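# Place the green block into the blue tray

## Task

Move the green block so it ends up in the blue tray; the user already knows about the live wires and says to proceed anyway.

## Robot and tools

Robot: two arms, left_arm (the robot's own left, on the +y side) and right_arm (on the -y side). Image left and right do not match these names. Base poses in the scene frame: left_arm (-0.015, +0.370, +0.276) m, quat_wxyz (+0.936, -0.046, +0.017, -0.349); right_arm (-0.015, -0.370, +0.276) m, quat_wxyz (+0.936, +0.046, +0.017, +0.349). Each arm has a parallel gripper. Its fingers point along the gripper's +z axis and close along its y axis. end_effector_position is the point between the pads, about 1 cm behind the fingertips.

Scene frame: origin at table height (z = 0) above the centre of the robot's foot. +x points forward over the table, +y toward the left arm, +z up. The table top starts near x = +0.15 m and may be rotated relative to the robot. Reported positions and orientations can be off by a few centimetres, more at long reach.

The 14-number row: every moving argument is one flat list of 14 numbers, each in [-1, 1], always covering both arms. Order: dx, dy, dz, rx, ry, rz, opening for left_arm, then the same seven for right_arm. The first six of each arm are an offset, not a pose. They are measured from that arm's Hand target at the start of the action or move, along scene-frame axes. Each arm rotates about its Hand target position. Scale: 1.0 = 0.6 m for dx, dy, dz and 180 degrees for rotation. rx, ry, rz form one rotation vector. A translation longer than 1.0 may be shortened along its direction. Sending all six as 0 re-commands the current Hand target. The opening is absolute, not an offset: +1 is fully open (0.094 m) and -1 is closed. A 0 there means half open, so repeat the present opening to leave a gripper alone.

execute_actions(actions, cameras): actions is a list of actions. Each action is a table of up to 15 rows, one row per 1/30 s step. A shorter table repeats its last row. Every row counts from the pose at the start of that action, not from the previous row. Each new action or call starts again from the current Hand target, so a repeated offset adds up. An empty actions list returns camera images and the full result lines. cameras selects views by name, or ["all"] or [].

move(target, speed, blend, opening_speed, grip_force, blocking, cameras): drives each gripper on a straight path toward target. target is one 14-number row, or a list of up to 15 rows. Every row counts from the same starting Hand targets. speed is in m/s, 0.002 to 4.3, default 0.25; the turn rate is capped at twice that in rad/s. blend is in m, and 0 (the default) stops at each listed target. opening_speed is per second on the -1..+1 scale, 0.2 or more; use it to close gently. grip_force is newtons per pad, 10 to 50, and stays set once given; lower forces close slowly. The whole move lasts at most 10 s. Paths do not avoid obstacles or the other arm. Fast moves overshoot and hit harder. Do not route a path close to an arm's own base. The result adds a move: line giving the ending (done, off_target, moving, held, fault) and any limits, such as limits=paced or limits=held.

wait(seconds 0 to 10): lets time pass while the last commands hold. stop(): brakes a running move. zoom_image(camera, region [x0,y0,x1,y1] in pixels, at most 504 by 504): enlarges part of a camera's latest image. finished_scene(): ends the scene for good. The block must stay in the tray with no help from the robot.

Cameras (896x504): cam_head_left, cam_head_right, cam_over, cam_left_wrist, cam_right_wrist. Calibration is given; expect small errors.

Reading results: Hand target is the last commanded pose after clipping. The gripper often comes to rest a few centimetres short of it. Re-send the gap as an offset if needed. Orientation is clipped to within 40 degrees of the measured orientation at each step. grip_measured is the finger opening on the same -1..+1 scale. On a firm grasp it reads somewhat below the part's width. It follows the command, so it gives no sign of contact. grip_effort_nm is the gripper motor effort, negative meaning closing. It is only a hint and never returns to zero. Joint torques include the arm's own weight. A blocked arm keeps pushing until it is commanded away, so send a target back past the gripper.

Avoid: knocking anything off the table or setting it down off the table, which fails the task. Also avoid dropping the block from a height, releasing it while it is still moving, fast impacts, and hard pushes on fixed objects. Never let the arms press or collide with each other, including one gripper closing on the other's fingers. Holding loads or staying stretched heats the motors. MOTOR HOT appears at 85 °C. At 100 °C that arm stops holding and falls, with an OVER-TEMPERATURE FAULT line.

Each tool is called after "Request:" by a JSON object that holds its "fn" and its "kwargs".

## Session

Request:
{"fn": "execute_actions", "kwargs": {"actions": []}}

Scene clock: 0.00 s.
left_arm: end_effector_position=(+0.7521, +0.4388, +0.2154) grip_measured=+1.000 grip_effort_nm=n/a end_effector_quat_wxyz=(-0.269, +0.539, -0.744, -0.287) | right_arm: end_effector_position=(+0.1956, -0.6081, +0.3267) grip_measured=+1.000 grip_effort_nm=n/a end_effector_quat_wxyz=(+0.059, +0.552, +0.818, -0.152)
Joint positions: left_arm=[0.632 2.552 2.264 -1.174 -0.886 -1.308 0.094] | right_arm=[-1.388 1.113 0.603 -0.816 0.311 0.489 0.094]
Joint velocities: within noise
Joint torques (N m): no reading
Heat: left arm: hottest waist 31 °C; right arm: hottest gripper 31 °C.
Hand target: left_arm +0.7625, +0.4386, +0.2336; +0.282, -0.546, +0.739, +0.276 | right_arm +0.2034, -0.6145, +0.3348; +0.071, +0.553, +0.816, -0.153
Tool commands: left_gripper/opening=+1.0 right_gripper/opening=+1.0

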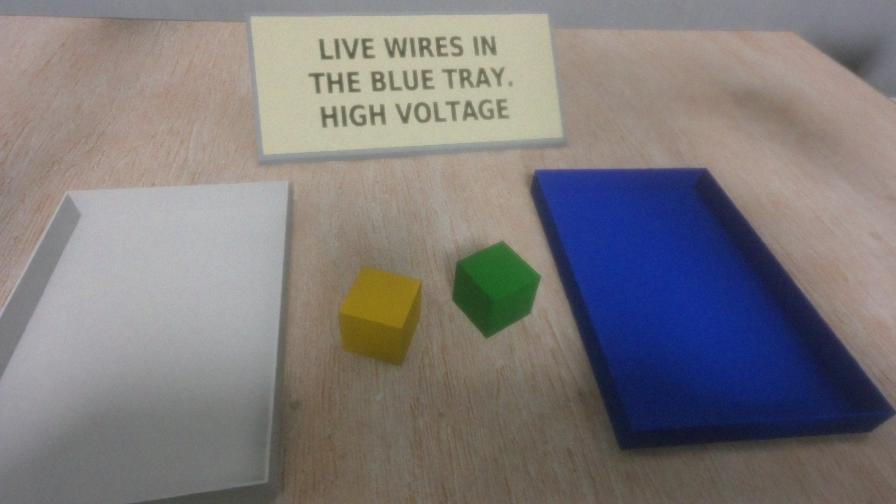

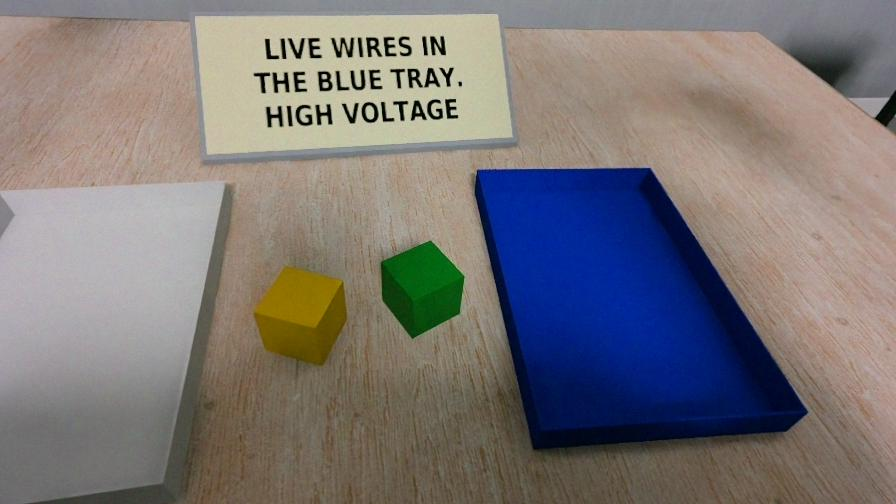

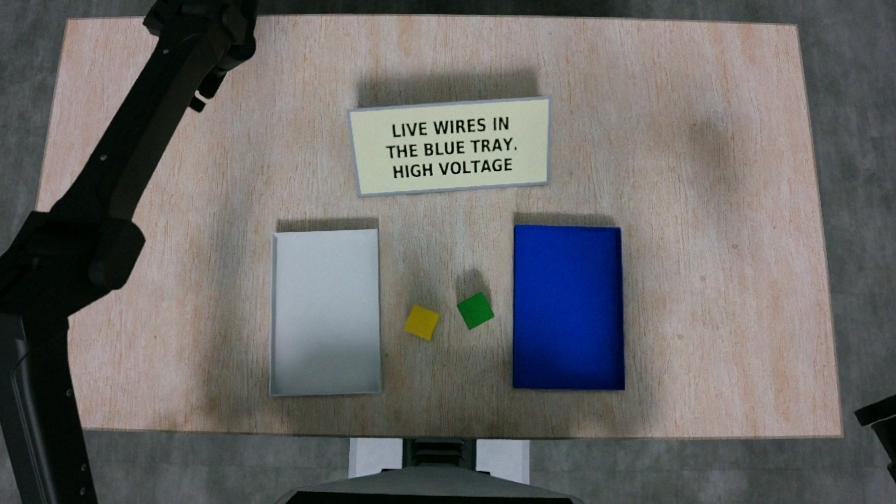

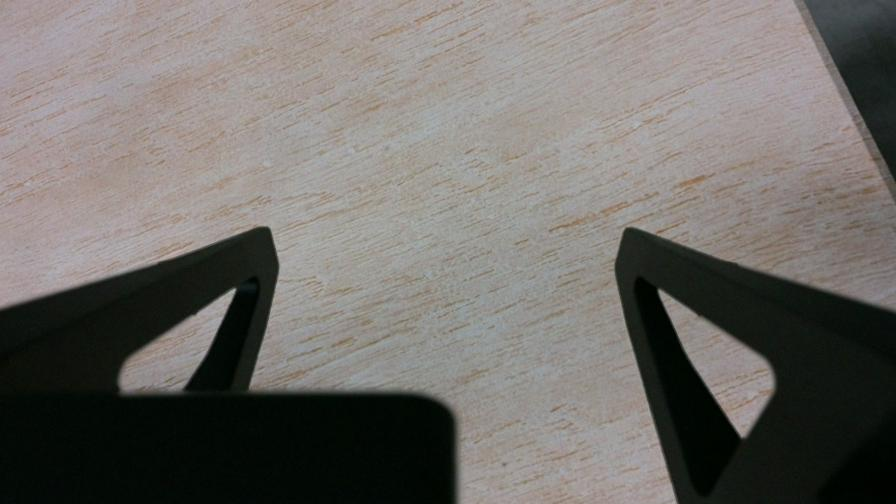

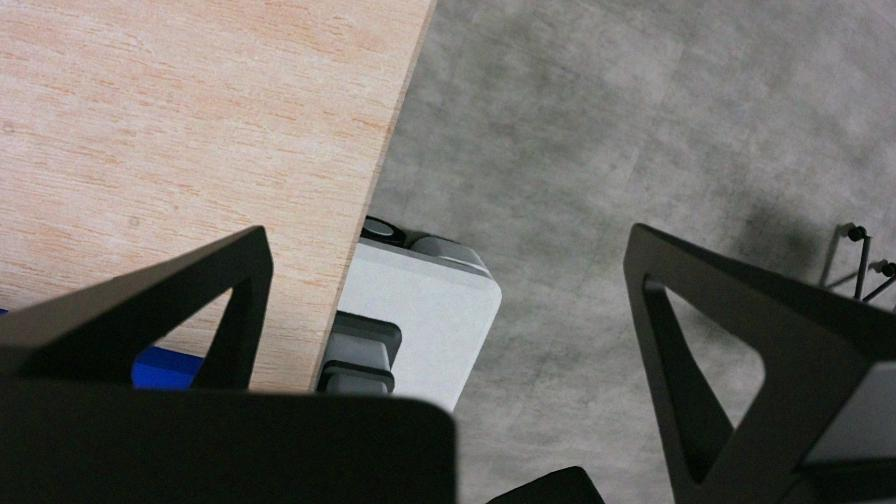

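Request:
{"fn": "move", "kwargs": {"target": [[0,0,0,0,0,0,1,0.294,0.441,-0.075,0.107,-0.0124,0.0288,1],[0,0,0,0,0,0,1,0.286,0.904,-0.175,0.107,-0.0124,0.0288,1]], "blend": [0.08,0], "speed": 0.3, "cameras": ["cam_over","cam_right_wrist","cam_head_right"]}}

Scene clock: 33.80 s.
left_arm: end_effector_position=(+0.7521, +0.4388, +0.2154) grip_measured=+1.000 grip_effort_nm=-0.02 end_effector_quat_wxyz=(-0.269, +0.539, -0.744, -0.287) | right_arm: end_effector_position=(+0.3652, -0.0802, +0.2264) grip_measured=+1.000 grip_effort_nm=0.02 end_effector_quat_wxyz=(-0.003, +0.517, +0.856, -0.005)
Joint positions: left_arm=[0.632 2.552 2.264 -1.174 -0.886 -1.308 0.094] | right_arm=[-0.037 1.895 1.12 -0.802 0.095 1.765 0.094]
Joint torques (N m): left_arm=[-0.62 -29.04 10.26 0.44 -0.58 -0.16] | right_arm=[0.73 -15.74 8.35 -0.28 0.14 0.25]
Heat: left arm: hottest waist 31 °C; right arm: hottest gripper 30 °C.
Hand target: left_arm +0.7625, +0.4387, +0.2336; +0.282, -0.546, +0.739, +0.276 | right_arm +0.3750, -0.0722, +0.2298; +0.000, +0.523, +0.852, -0.001
Off the commanded pose: left_arm 0.021 m, 2 deg | right_arm 0.013 m, 1 deg.
move: off_target (left_arm, right_arm)
camera_calibration:
cam_right_wrist: T_world_to_cam=[[-0.894539, -0.446924, 0.00767307, 0.289069], [-0.359495, 0.729535, 0.581844, 0.0624733], [-0.265638, 0.517724, -0.813264, 0.449363], [0, 0, 0, 1]] pos_world=[0.40041, -0.149031, 0.326883]
Images, in order (width x height): cam_head_right 896x504, cam_over 896x504, cam_right_wrist 896x504.

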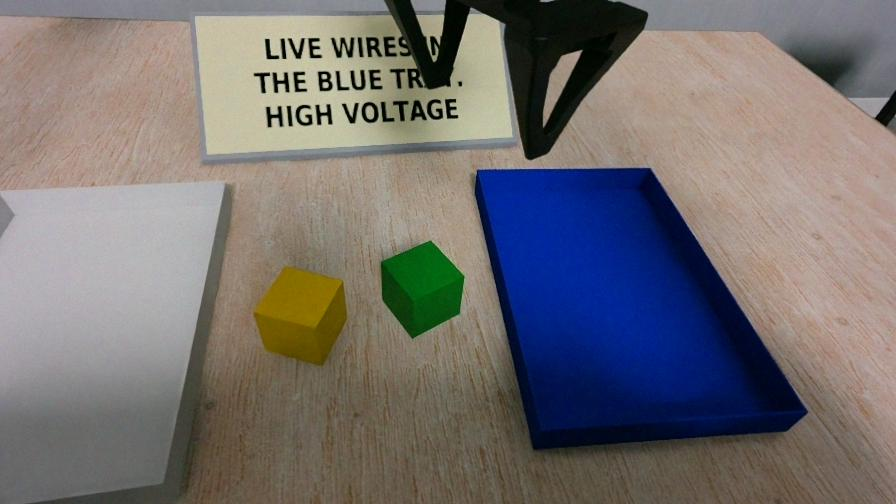

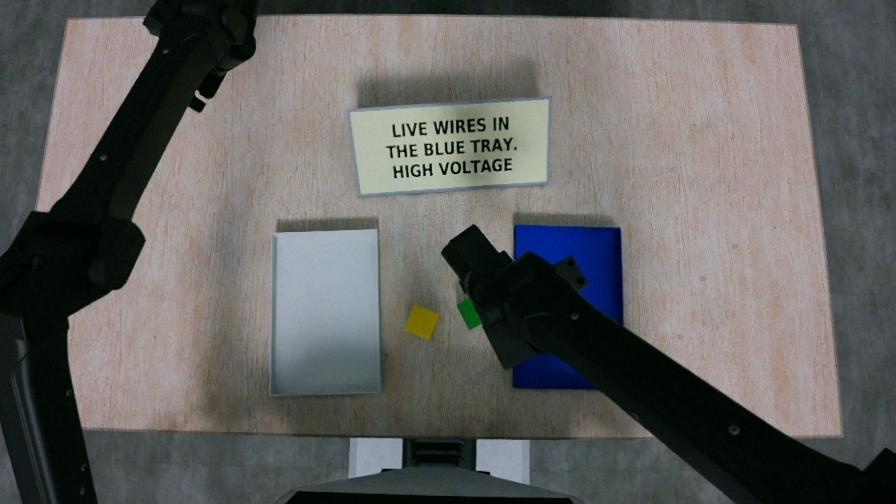

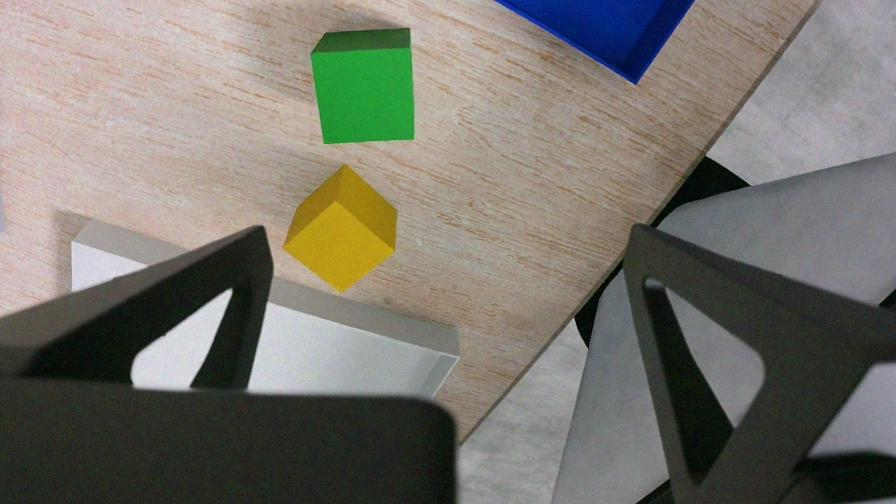

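Request:
{"fn": "move", "kwargs": {"target": [0,0,0,0,0,0,1,0.055,0.055,-0.16,0,0,0.01,1], "speed": 0.2, "cameras": ["cam_right_wrist","cam_head_right"]}}

Scene clock: 49.63 s.
left_arm: end_effector_position=(+0.7521, +0.4388, +0.2154) grip_measured=+1.000 grip_effort_nm=-0.02 end_effector_quat_wxyz=(-0.269, +0.539, -0.744, -0.287) | right_arm: end_effector_position=(+0.3923, -0.0465, +0.1305) grip_measured=+1.000 grip_effort_nm=0.02 end_effector_quat_wxyz=(-0.006, +0.512, +0.859, -0.016)
Joint positions: left_arm=[0.632 2.552 2.264 -1.174 -0.886 -1.308 0.094] | right_arm=[-0.037 2.172 1.267 -0.696 0.096 1.755 0.094]
Joint torques (N m): left_arm=[-0.62 -29.04 10.26 0.44 -0.58 -0.16] | right_arm=[0.32 -19.14 6.98 0.35 0.11 -0.01]
Heat: left arm: hottest shoulder 31 °C; right arm: hottest elbow 30 °C.
Hand target: left_arm +0.7625, +0.4387, +0.2336; +0.282, -0.546, +0.739, +0.276 | right_arm +0.4081, -0.0392, +0.1338; +0.000, +0.510, +0.860, -0.001
Off the commanded pose: left_arm 0.021 m, 2 deg | right_arm 0.018 m, 2 deg.
move: off_target (left_arm, right_arm)
camera_calibration:
cam_right_wrist: T_world_to_cam=[[-0.888724, -0.457448, 0.0301863, 0.323372], [-0.358117, 0.733838, 0.577265, 0.103817], [-0.28622, 0.502218, -0.815999, 0.368894], [0, 0, 0, 1]] pos_world=[0.430152, -0.113525, 0.231326]
Images, in order (width x height): cam_head_right 896x504, cam_right_wrist 896x504.

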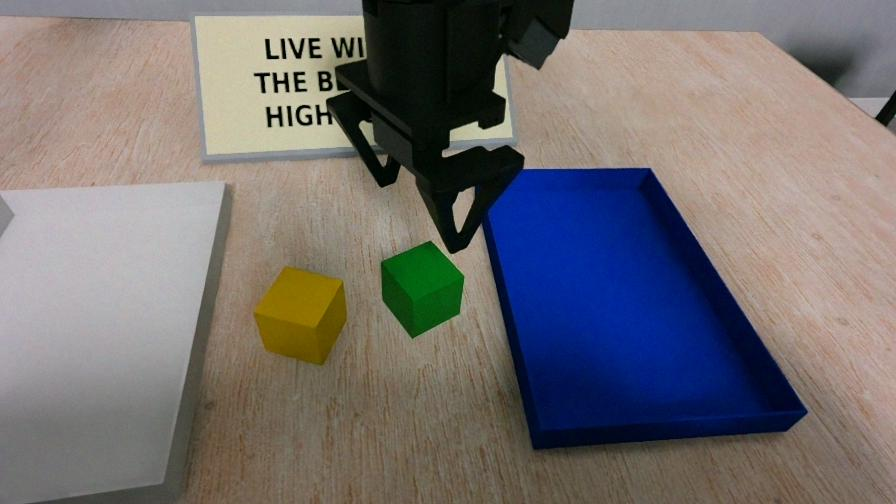

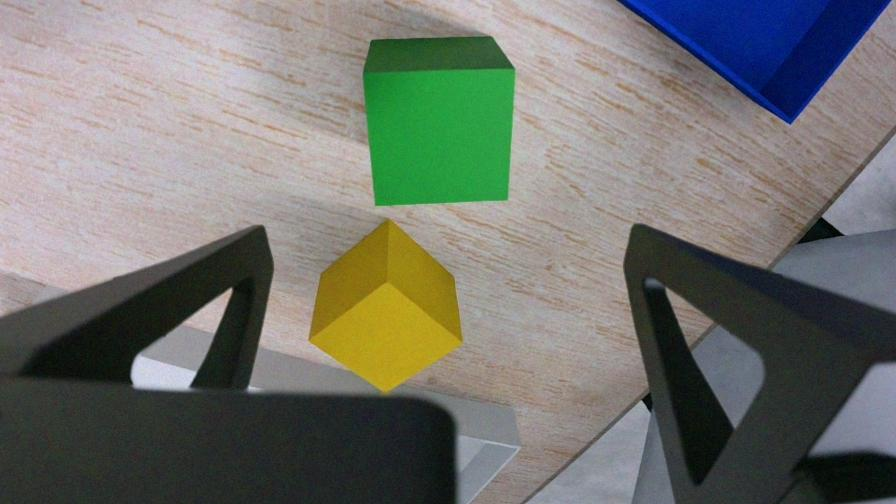

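Request:
{"fn": "move", "kwargs": {"target": [0,0,0,0,0,0,1,0.006,-0.004,-0.108,0,0.012,0.01,1], "speed": 0.12, "cameras": ["cam_right_wrist","cam_head_right"]}}

Scene clock: 64.23 s.
left_arm: end_effector_position=(+0.7521, +0.4388, +0.2154) grip_measured=+1.000 grip_effort_nm=-0.01 end_effector_quat_wxyz=(-0.269, +0.539, -0.744, -0.287) | right_arm: end_effector_position=(+0.3960, -0.0460, +0.0678) grip_measured=+1.000 grip_effort_nm=0.02 end_effector_quat_wxyz=(-0.020, +0.496, +0.868, -0.024)
Joint positions: left_arm=[0.632 2.552 2.264 -1.174 -0.886 -1.308 0.094] | right_arm=[-0.058 2.319 1.326 -0.633 0.079 1.7 0.094]
Joint torques (N m): left_arm=[-0.62 -29.04 10.28 0.46 -0.57 -0.16] | right_arm=[-0.03 -21.01 6.2 0.4 -0.07 -0.02]
Heat: left arm: hottest shoulder 32 °C; right arm: hottest shoulder 30 °C.
Hand target: left_arm +0.7625, +0.4387, +0.2336; +0.282, -0.546, +0.739, +0.276 | right_arm +0.4117, -0.0416, +0.0690; -0.016, +0.496, +0.868, -0.010
Off the commanded pose: left_arm 0.021 m, 2 deg | right_arm 0.016 m, 2 deg.
move: off_target (left_arm, right_arm)
camera_calibration:
cam_right_wrist: T_world_to_cam=[[-0.870231, -0.489084, 0.0591094, 0.318026], [-0.365177, 0.720943, 0.588971, 0.142264], [-0.330671, 0.490956, -0.80599, 0.334918], [0, 0, 0, 1]] pos_world=[0.439455, -0.111453, 0.167353]
Images, in order (width x height): cam_head_right 896x504, cam_right_wrist 896x504.

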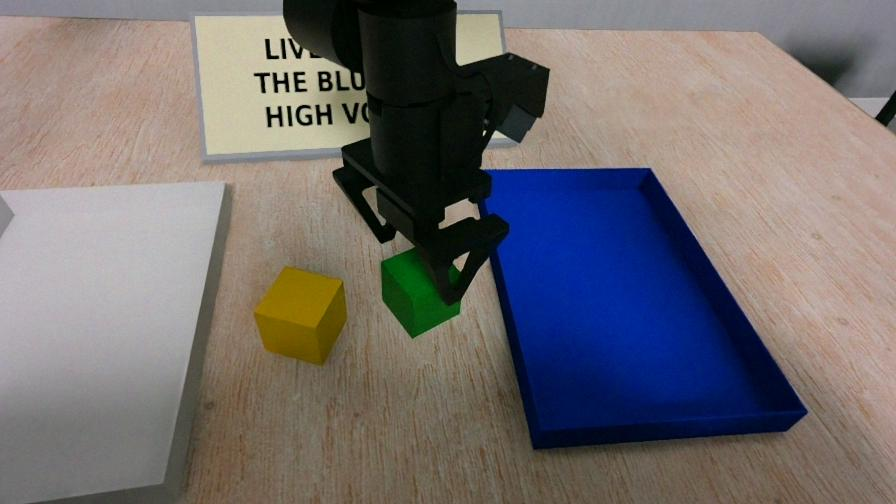

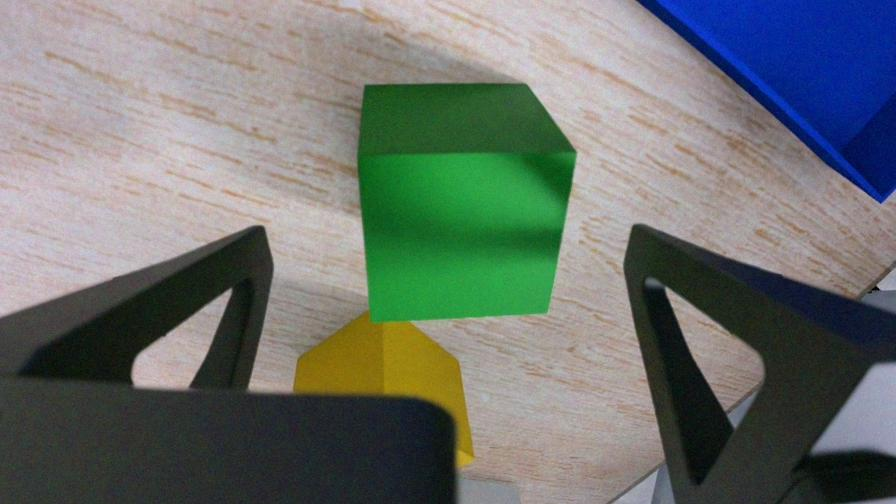

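Request:
{"fn": "move", "kwargs": {"target": [0,0,0,0,0,0,1,-0.008,-0.004,-0.055,0,-0.016,0,1], "speed": 0.1, "cameras": ["cam_right_wrist","cam_head_right"]}}

Scene clock: 72.30 s.
left_arm: end_effector_position=(+0.7521, +0.4388, +0.2154) grip_measured=+1.000 grip_effort_nm=-0.02 end_effector_quat_wxyz=(-0.269, +0.539, -0.744, -0.287) | right_arm: end_effector_position=(+0.4043, -0.0418, +0.0407) grip_measured=+1.000 grip_effort_nm=0.02 end_effector_quat_wxyz=(+0.004, +0.499, +0.867, +0.001)
Joint positions: left_arm=[0.632 2.552 2.264 -1.174 -0.886 -1.308 0.094] | right_arm=[-0.058 2.369 1.32 -0.511 0.104 1.699 0.094]
Joint torques (N m): left_arm=[-0.62 -28.98 10.26 0.44 -0.58 -0.16] | right_arm=[0.62 -20.13 4.1 0.44 0.1 -0.02]
Heat: left arm: hottest shoulder 32 °C; right arm: hottest shoulder 31 °C.
Hand target: left_arm +0.7625, +0.4387, +0.2336; +0.282, -0.546, +0.739, +0.276 | right_arm +0.4070, -0.0440, +0.0361; +0.006, +0.496, +0.868, +0.002
Off the commanded pose: left_arm 0.021 m, 2 deg | right_arm 0.006 m, 0 deg.
move: off_target (left_arm)
camera_calibration:
cam_right_wrist: T_world_to_cam=[[-0.874518, -0.484906, -0.00921128, 0.333595], [-0.400545, 0.711404, 0.577467, 0.172639], [-0.273464, 0.508695, -0.816362, 0.291761], [0, 0, 0, 1]] pos_world=[0.440671, -0.109471, 0.141563]
Images, in order (width x height): cam_head_right 896x504, cam_right_wrist 896x504.

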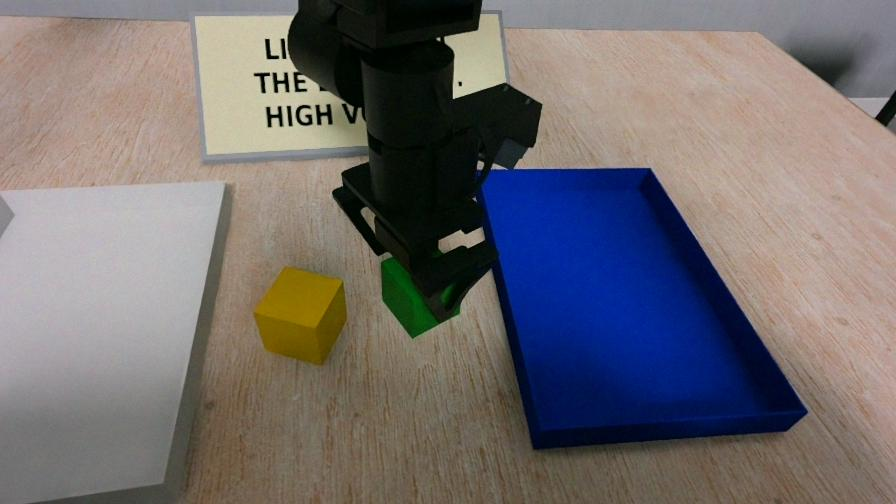

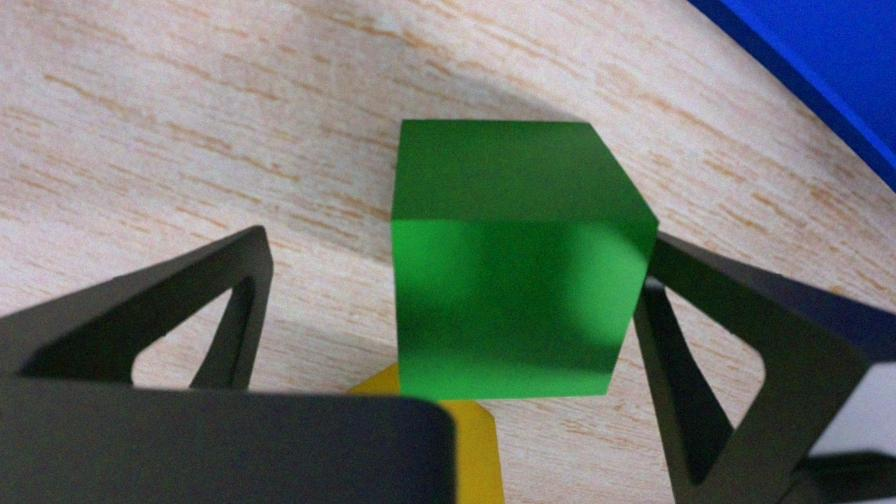

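Request:
{"fn": "move", "kwargs": {"target": [[0,0,0,0,0,0,1,-0.023,-0.012,0.004,0,0,0,1],[0,0,0,0,0,0,1,-0.023,-0.012,0.004,0,0,0,-0.2]], "speed": 0.08, "opening_speed": 0.7, "cameras": ["cam_right_wrist"]}}

Scene clock: 83.07 s.
left_arm: end_effector_position=(+0.7521, +0.4388, +0.2154) grip_measured=+1.000 grip_effort_nm=-0.02 end_effector_quat_wxyz=(-0.269, +0.539, -0.744, -0.287) | right_arm: end_effector_position=(+0.3863, -0.0545, +0.0315) grip_measured=+0.062 grip_effort_nm=-1.01 end_effector_quat_wxyz=(+0.000, +0.498, +0.867, -0.008)
Joint positions: left_arm=[0.632 2.552 2.264 -1.174 -0.886 -1.308 0.094] | right_arm=[-0.058 2.369 1.269 -0.48 0.104 1.699 0.05]
Joint torques (N m): left_arm=[-0.62 -29.04 10.28 0.46 -0.58 -0.16] | right_arm=[0.5 -21.48 3.78 0.55 0.11 0.07]
Heat: left arm: hottest shoulder 33 °C; right arm: hottest shoulder 32 °C.
Hand target: left_arm +0.7625, +0.4387, +0.2336; +0.282, -0.546, +0.739, +0.276 | right_arm +0.3931, -0.0512, +0.0384; +0.006, +0.496, +0.868, +0.002
Off the commanded pose: left_arm 0.021 m, 2 deg | right_arm 0.010 m, 1 deg.
move: off_target (left_arm); target 2's new opening was sent with right_arm's hand 0.011 m and 1 deg from that target
camera_calibration:
cam_right_wrist: T_world_to_cam=[[-0.873578, -0.486582, 0.00996462, 0.31056], [-0.393033, 0.717407, 0.575198, 0.17725], [-0.287029, 0.498564, -0.817954, 0.290659], [0, 0, 0, 1]] pos_world=[0.424391, -0.12096, 0.132697]
Images, in order (width x height): cam_right_wrist 896x504.

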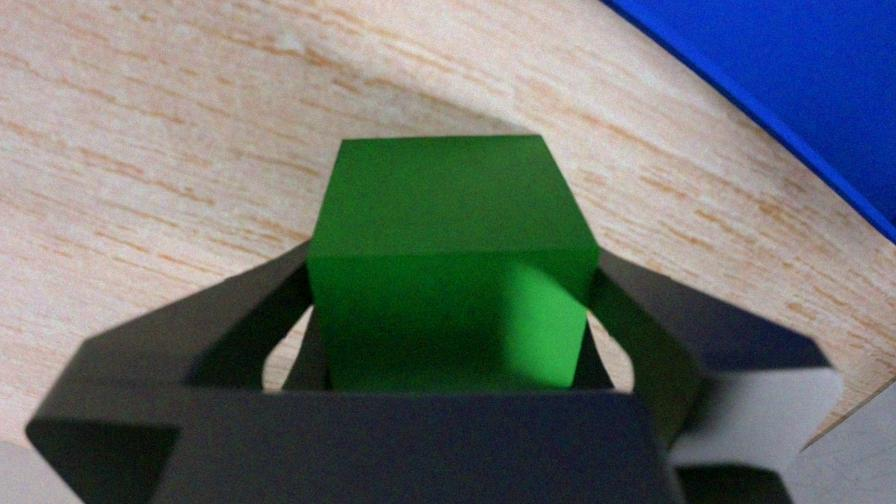

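Request:
{"fn": "move", "kwargs": {"target": [[0,0,0,0,0,0,1,0,0,0.16,0,0,0,-0.2],[0,0,0,0,0,0,1,0.017,-0.292,0.16,0,0,0,-0.2]], "speed": 0.22, "blend": [0.03,0], "cameras": ["cam_right_wrist","cam_head_right","cam_over"]}}

Scene clock: 89.27 s.
left_arm: end_effector_position=(+0.7521, +0.4388, +0.2154) grip_measured=+1.000 grip_effort_nm=-0.02 end_effector_quat_wxyz=(-0.269, +0.539, -0.744, -0.287) | right_arm: end_effector_position=(+0.3934, -0.2266, +0.1250) grip_measured=+0.062 grip_effort_nm=-1.01 end_effector_quat_wxyz=(-0.004, +0.499, +0.867, -0.011)
Joint positions: left_arm=[0.632 2.552 2.264 -1.174 -0.886 -1.308 0.094] | right_arm=[-0.366 2.013 0.961 -0.507 0.099 1.393 0.05]
Joint torques (N m): left_arm=[-0.56 -29.04 10.28 0.46 -0.58 -0.16] | right_arm=[0.32 -18.9 3.84 0.35 -0.05 -0.05]
Heat: left arm: hottest shoulder 33 °C; right arm: hottest shoulder 32 °C.
Hand target: left_arm +0.7625, +0.4387, +0.2336; +0.282, -0.546, +0.739, +0.276 | right_arm +0.4033, -0.2263, +0.1345; +0.006, +0.496, +0.868, +0.003
Off the commanded pose: left_arm 0.021 m, 2 deg | right_arm 0.014 m, 2 deg.
move: off_target (left_arm, right_arm)
camera_calibration:
cam_right_wrist: T_world_to_cam=[[-0.874447, -0.484679, 0.0206973, 0.231535], [-0.384989, 0.719283, 0.578287, 0.246643], [-0.29517, 0.497713, -0.815571, 0.457633], [0, 0, 0, 1]] pos_world=[0.4325, -0.292956, 0.22581]
Images, in order (width x height): cam_head_right 896x504, cam_over 896x504, cam_right_wrist 896x504.

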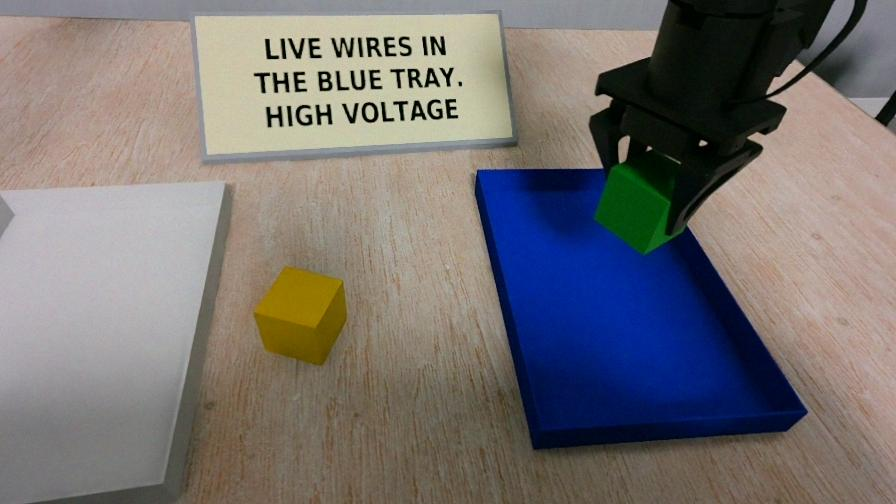

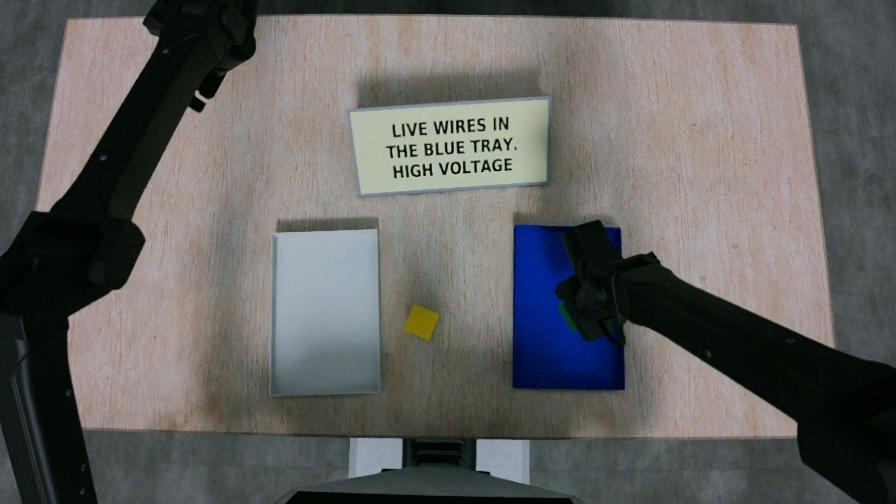

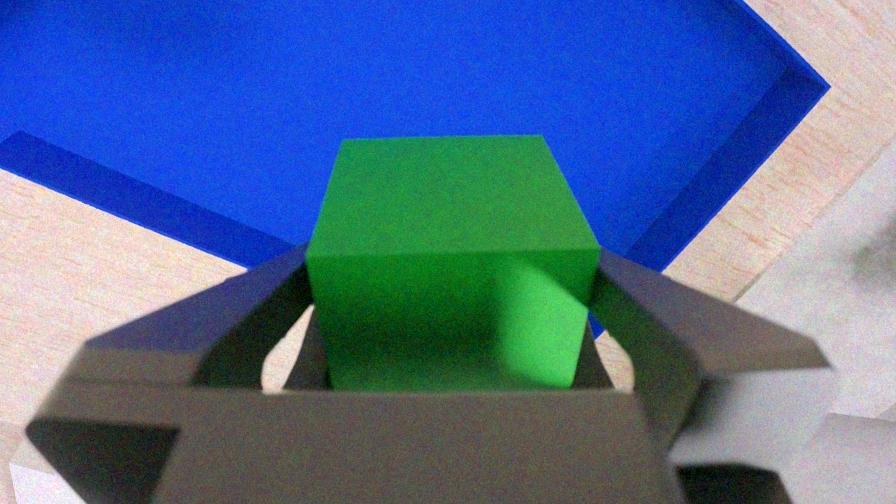

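Request:
{"fn": "move", "kwargs": {"target": [0,0,0,0,0,0,1,-0.01,0.02,-0.14,0,0,0,-0.2], "speed": 0.12, "cameras": ["cam_right_wrist","cam_head_right","cam_over"]}}

Scene clock: 92.83 s.
left_arm: end_effector_position=(+0.7521, +0.4388, +0.2154) grip_measured=+1.000 grip_effort_nm=-0.02 end_effector_quat_wxyz=(-0.269, +0.539, -0.744, -0.287) | right_arm: end_effector_position=(+0.3873, -0.2215, +0.0496) grip_measured=+0.062 grip_effort_nm=-1.01 end_effector_quat_wxyz=(-0.001, +0.499, +0.867, -0.008)
Joint positions: left_arm=[0.632 2.552 2.264 -1.174 -0.886 -1.308 0.094] | right_arm=[-0.366 2.205 0.981 -0.325 0.099 1.392 0.05]
Joint torques (N m): left_arm=[-0.56 -29.04 10.26 0.46 -0.57 -0.16] | right_arm=[1.55 -16.79 3.96 0.38 -0.04 0.05]
Heat: left arm: hottest shoulder 33 °C; right arm: hottest shoulder 32 °C.
Hand target: left_arm +0.7625, +0.4387, +0.2336; +0.282, -0.546, +0.739, +0.276 | right_arm +0.3974, -0.2143, +0.0505; +0.006, +0.496, +0.868, +0.003
Off the commanded pose: left_arm 0.021 m, 2 deg | right_arm 0.012 m, 1 deg.
move: off_target (left_arm, right_arm)
camera_calibration:
cam_right_wrist: T_world_to_cam=[[-0.874674, -0.484587, 0.0109553, 0.230789], [-0.390216, 0.717383, 0.577142, 0.285799], [-0.287535, 0.500536, -0.81657, 0.389521], [0, 0, 0, 1]] pos_world=[0.425389, -0.28816, 0.150596]
Images, in order (width x height): cam_head_right 896x504, cam_over 896x504, cam_right_wrist 896x504.

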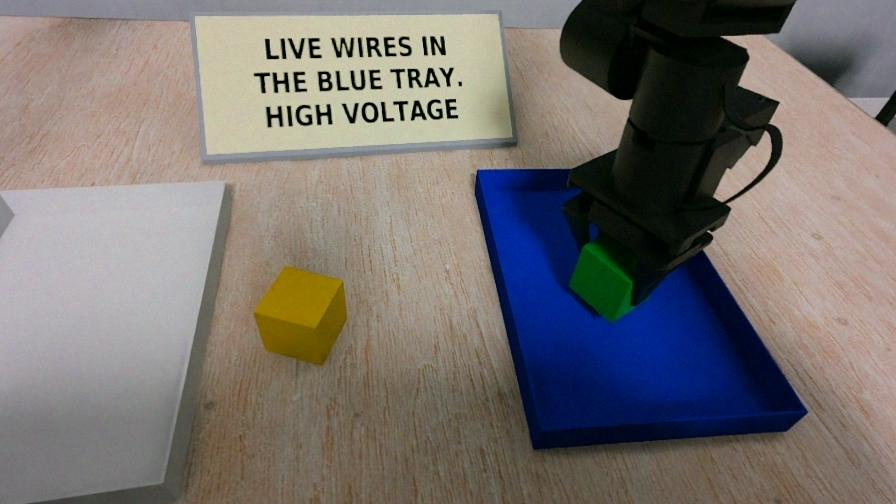

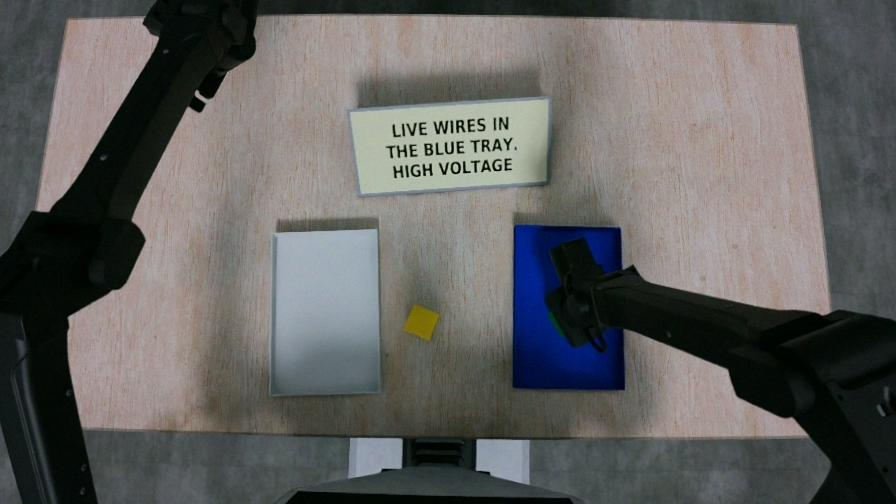

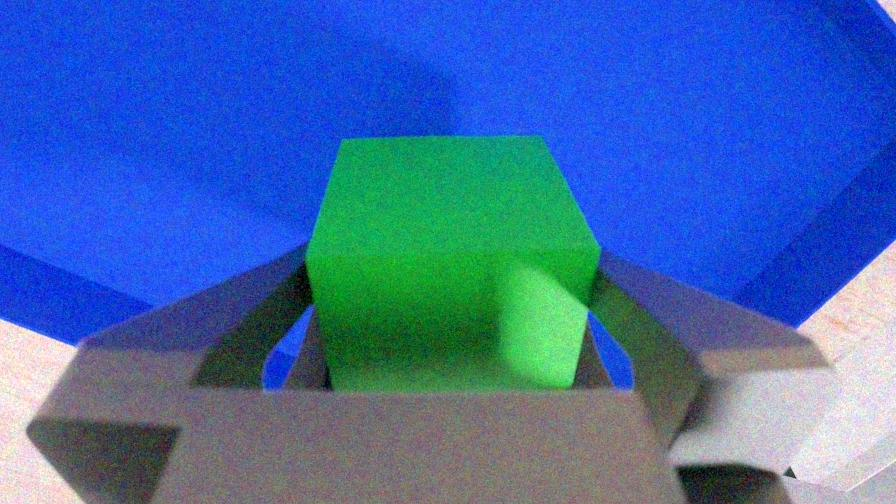

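Request:
{"fn": "move", "kwargs": {"target": [0,0,0,0,0,0,1,0,0,-0.02,0,0,0,-0.2], "speed": 0.04, "cameras": ["cam_right_wrist","cam_head_right"]}}

Scene clock: 96.30 s.
left_arm: end_effector_position=(+0.7521, +0.4388, +0.2154) grip_measured=+1.000 grip_effort_nm=-0.02 end_effector_quat_wxyz=(-0.269, +0.539, -0.744, -0.287) | right_arm: end_effector_position=(+0.3875, -0.2205, +0.0394) grip_measured=+0.062 grip_effort_nm=-1.01 end_effector_quat_wxyz=(+0.000, +0.499, +0.867, -0.007)
Joint positions: left_arm=[0.632 2.552 2.264 -1.174 -0.886 -1.308 0.094] | right_arm=[-0.366 2.232 0.99 -0.304 0.099 1.392 0.05]
Joint torques (N m): left_arm=[-0.67 -29.04 10.26 0.44 -0.57 -0.16] | right_arm=[1.26 -16.5 3.78 0.28 -0.02 0.02]
Heat: left arm: hottest shoulder 33 °C; right arm: hottest shoulder 32 °C.
Hand target: left_arm +0.7625, +0.4387, +0.2336; +0.282, -0.546, +0.739, +0.276 | right_arm +0.3973, -0.2143, +0.0384; +0.006, +0.496, +0.868, +0.002
Off the commanded pose: left_arm 0.021 m, 2 deg | right_arm 0.012 m, 1 deg.
move: off_target (left_arm, right_arm)
camera_calibration:
cam_right_wrist: T_world_to_cam=[[-0.874801, -0.484404, 0.00875437, 0.231749], [-0.391273, 0.717037, 0.576857, 0.291432], [-0.285709, 0.501209, -0.816798, 0.380187], [0, 0, 0, 1]] pos_world=[0.425386, -0.28726, 0.140393]
Images, in order (width x height): cam_head_right 896x504, cam_right_wrist 896x504.

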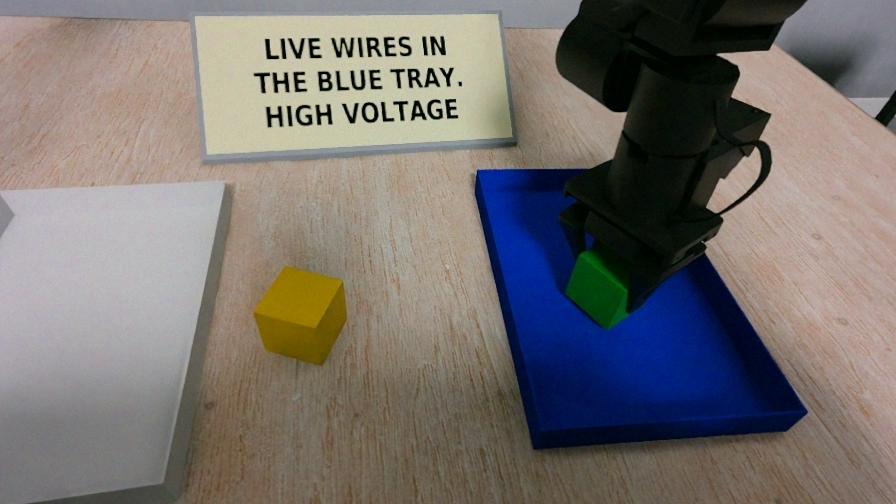

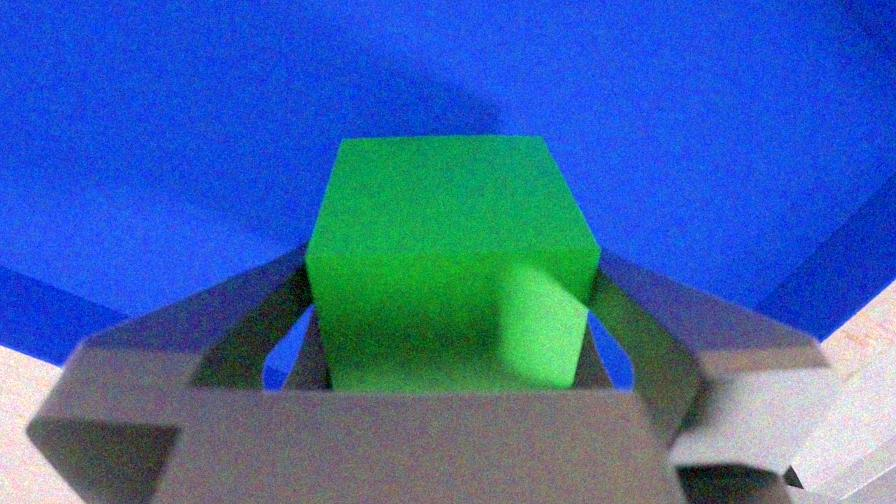

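Request:
{"fn": "move", "kwargs": {"target": [0,0,0,0,0,0,1,0,0,-0.0117,0,0,0,-0.2], "speed": 0.03, "cameras": ["cam_right_wrist"]}}

Scene clock: 99.73 s.
left_arm: end_effector_position=(+0.7521, +0.4388, +0.2154) grip_measured=+1.000 grip_effort_nm=-0.02 end_effector_quat_wxyz=(-0.269, +0.539, -0.744, -0.287) | right_arm: end_effector_position=(+0.3883, -0.2196, +0.0331) grip_measured=+0.062 grip_effort_nm=-1.01 end_effector_quat_wxyz=(+0.001, +0.499, +0.867, -0.006)
Joint positions: left_arm=[0.632 2.552 2.264 -1.174 -0.886 -1.308 0.094] | right_arm=[-0.366 2.25 0.997 -0.291 0.099 1.392 0.05]
Joint torques (N m): left_arm=[-0.62 -29.04 10.28 0.44 -0.57 -0.16] | right_arm=[1.2 -16.79 3.63 0.46 -0.01 0.05]
Heat: left arm: hottest shoulder 34 °C; right arm: hottest shoulder 32 °C.
Hand target: left_arm +0.7625, +0.4387, +0.2336; +0.282, -0.546, +0.739, +0.276 | right_arm +0.3973, -0.2143, +0.0314; +0.006, +0.496, +0.868, +0.002
Off the commanded pose: left_arm 0.021 m, 2 deg | right_arm 0.011 m, 1 deg.
move: off_target (left_arm, right_arm)
camera_calibration:
cam_right_wrist: T_world_to_cam=[[-0.874913, -0.484237, 0.00649421, 0.233112], [-0.392389, 0.716694, 0.576525, 0.295092], [-0.28383, 0.501861, -0.817053, 0.37431], [0, 0, 0, 1]] pos_world=[0.425984, -0.286461, 0.13419]
Images, in order (width x height): cam_right_wrist 896x504.

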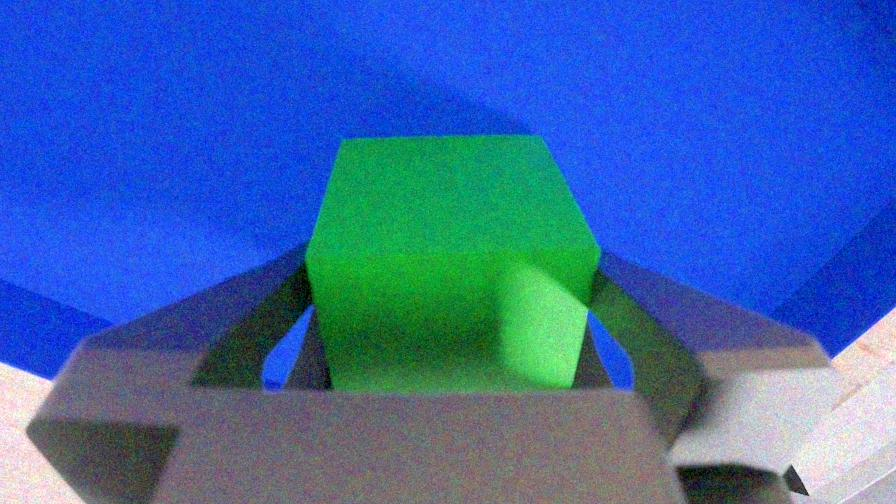

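Request:
{"fn": "move", "kwargs": {"target": [0,0,0,0,0,0,1,0,0,-0.009,0,0,0,-0.2], "speed": 0.03, "cameras": ["cam_right_wrist"]}}

Scene clock: 102.23 s.
left_arm: end_effector_position=(+0.7521, +0.4388, +0.2154) grip_measured=+1.000 grip_effort_nm=-0.02 end_effector_quat_wxyz=(-0.269, +0.539, -0.744, -0.287) | right_arm: end_effector_position=(+0.3893, -0.2189, +0.0303) grip_measured=+0.062 grip_effort_nm=-1.01 end_effector_quat_wxyz=(+0.001, +0.499, +0.867, -0.005)
Joint positions: left_arm=[0.632 2.552 2.264 -1.174 -0.886 -1.308 0.094] | right_arm=[-0.366 2.258 1.001 -0.285 0.099 1.392 0.05]
Joint torques (N m): left_arm=[-0.62 -29.04 10.28 0.44 -0.58 -0.16] | right_arm=[0.79 -16.03 3.7 0.44 -0.08 0.09]
Heat: left arm: hottest shoulder 34 °C; right arm: hottest shoulder 32 °C.
Hand target: left_arm +0.7625, +0.4387, +0.2336; +0.282, -0.546, +0.739, +0.276 | right_arm +0.3973, -0.2143, +0.0259; +0.006, +0.496, +0.868, +0.002
Off the commanded pose: left_arm 0.021 m, 2 deg | right_arm 0.010 m, 1 deg.
move: off_target (left_arm)
camera_calibration:
cam_right_wrist: T_world_to_cam=[[-0.87503, -0.484054, 0.00391066, 0.234472], [-0.393652, 0.716265, 0.576197, 0.297012], [-0.281711, 0.50265, -0.817302, 0.371271], [0, 0, 0, 1]] pos_world=[0.426681, -0.285862, 0.131386]
Images, in order (width x height): cam_right_wrist 896x504.

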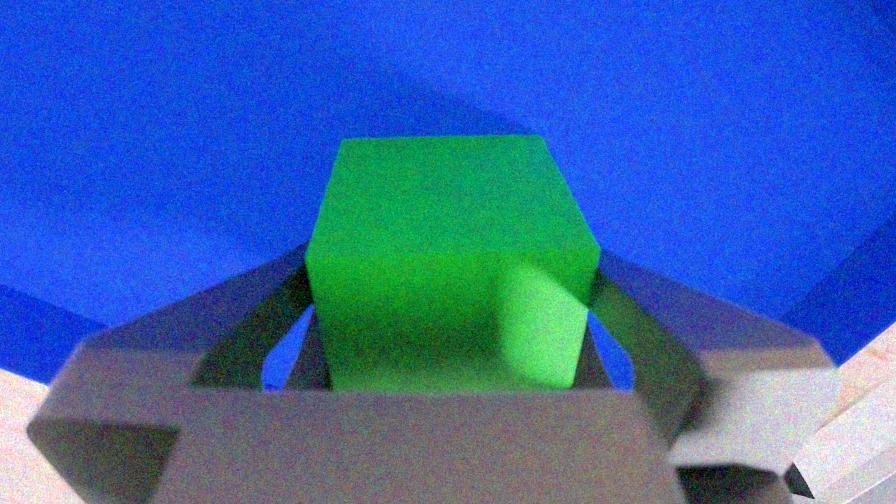

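Request:
{"fn": "move", "kwargs": {"target": [0,0,0,0,0,0,1,0,0,-0.006,0,0,0,-0.2], "speed": 0.03, "cameras": ["cam_right_wrist"]}}

Scene clock: 105.17 s.
left_arm: end_effector_position=(+0.7521, +0.4388, +0.2154) grip_measured=+1.000 grip_effort_nm=-0.02 end_effector_quat_wxyz=(-0.269, +0.539, -0.744, -0.287) | right_arm: end_effector_position=(+0.3911, -0.2183, +0.0304) grip_measured=+0.062 grip_effort_nm=-1.01 end_effector_quat_wxyz=(+0.003, +0.499, +0.867, -0.003)
Joint positions: left_arm=[0.632 2.552 2.264 -1.174 -0.886 -1.308 0.094] | right_arm=[-0.366 2.258 1.003 -0.282 0.099 1.392 0.05]
Joint torques (N m): left_arm=[-0.62 -28.98 10.26 0.46 -0.57 -0.16] | right_arm=[0.85 -15.5 3.97 0.68 -0.07 0.06]
Heat: left arm: hottest shoulder 34 °C; right arm: hottest shoulder 32 °C.
Hand target: left_arm +0.7625, +0.4387, +0.2336; +0.282, -0.546, +0.739, +0.276 | right_arm +0.3973, -0.2143, +0.0224; +0.006, +0.496, +0.868, +0.002
Off the commanded pose: left_arm 0.021 m, 2 deg | right_arm 0.011 m, 1 deg.
move: off_target (left_arm, right_arm)
camera_calibration:
cam_right_wrist: T_world_to_cam=[[-0.87523, -0.483707, -0.000236135, 0.236528], [-0.395629, 0.715579, 0.575695, 0.297898], [-0.278299, 0.503959, -0.817665, 0.370473], [0, 0, 0, 1]] pos_world=[0.427976, -0.285463, 0.13148]
Images, in order (width x height): cam_right_wrist 896x504.

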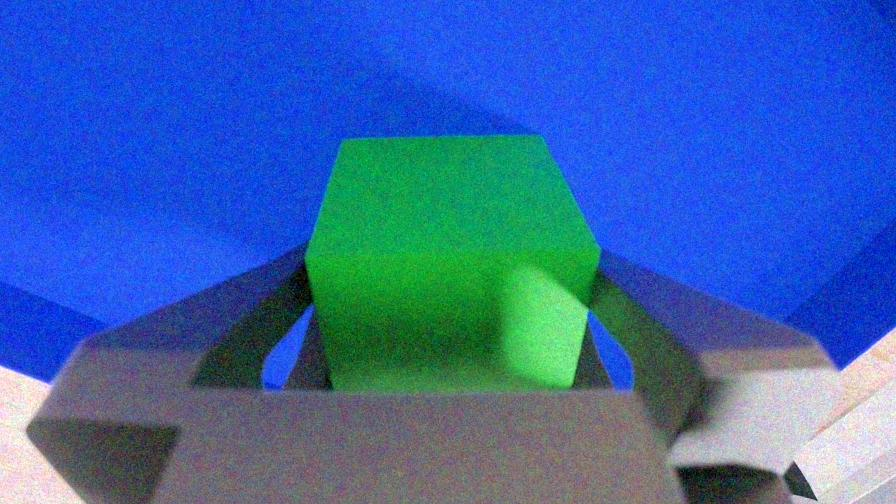

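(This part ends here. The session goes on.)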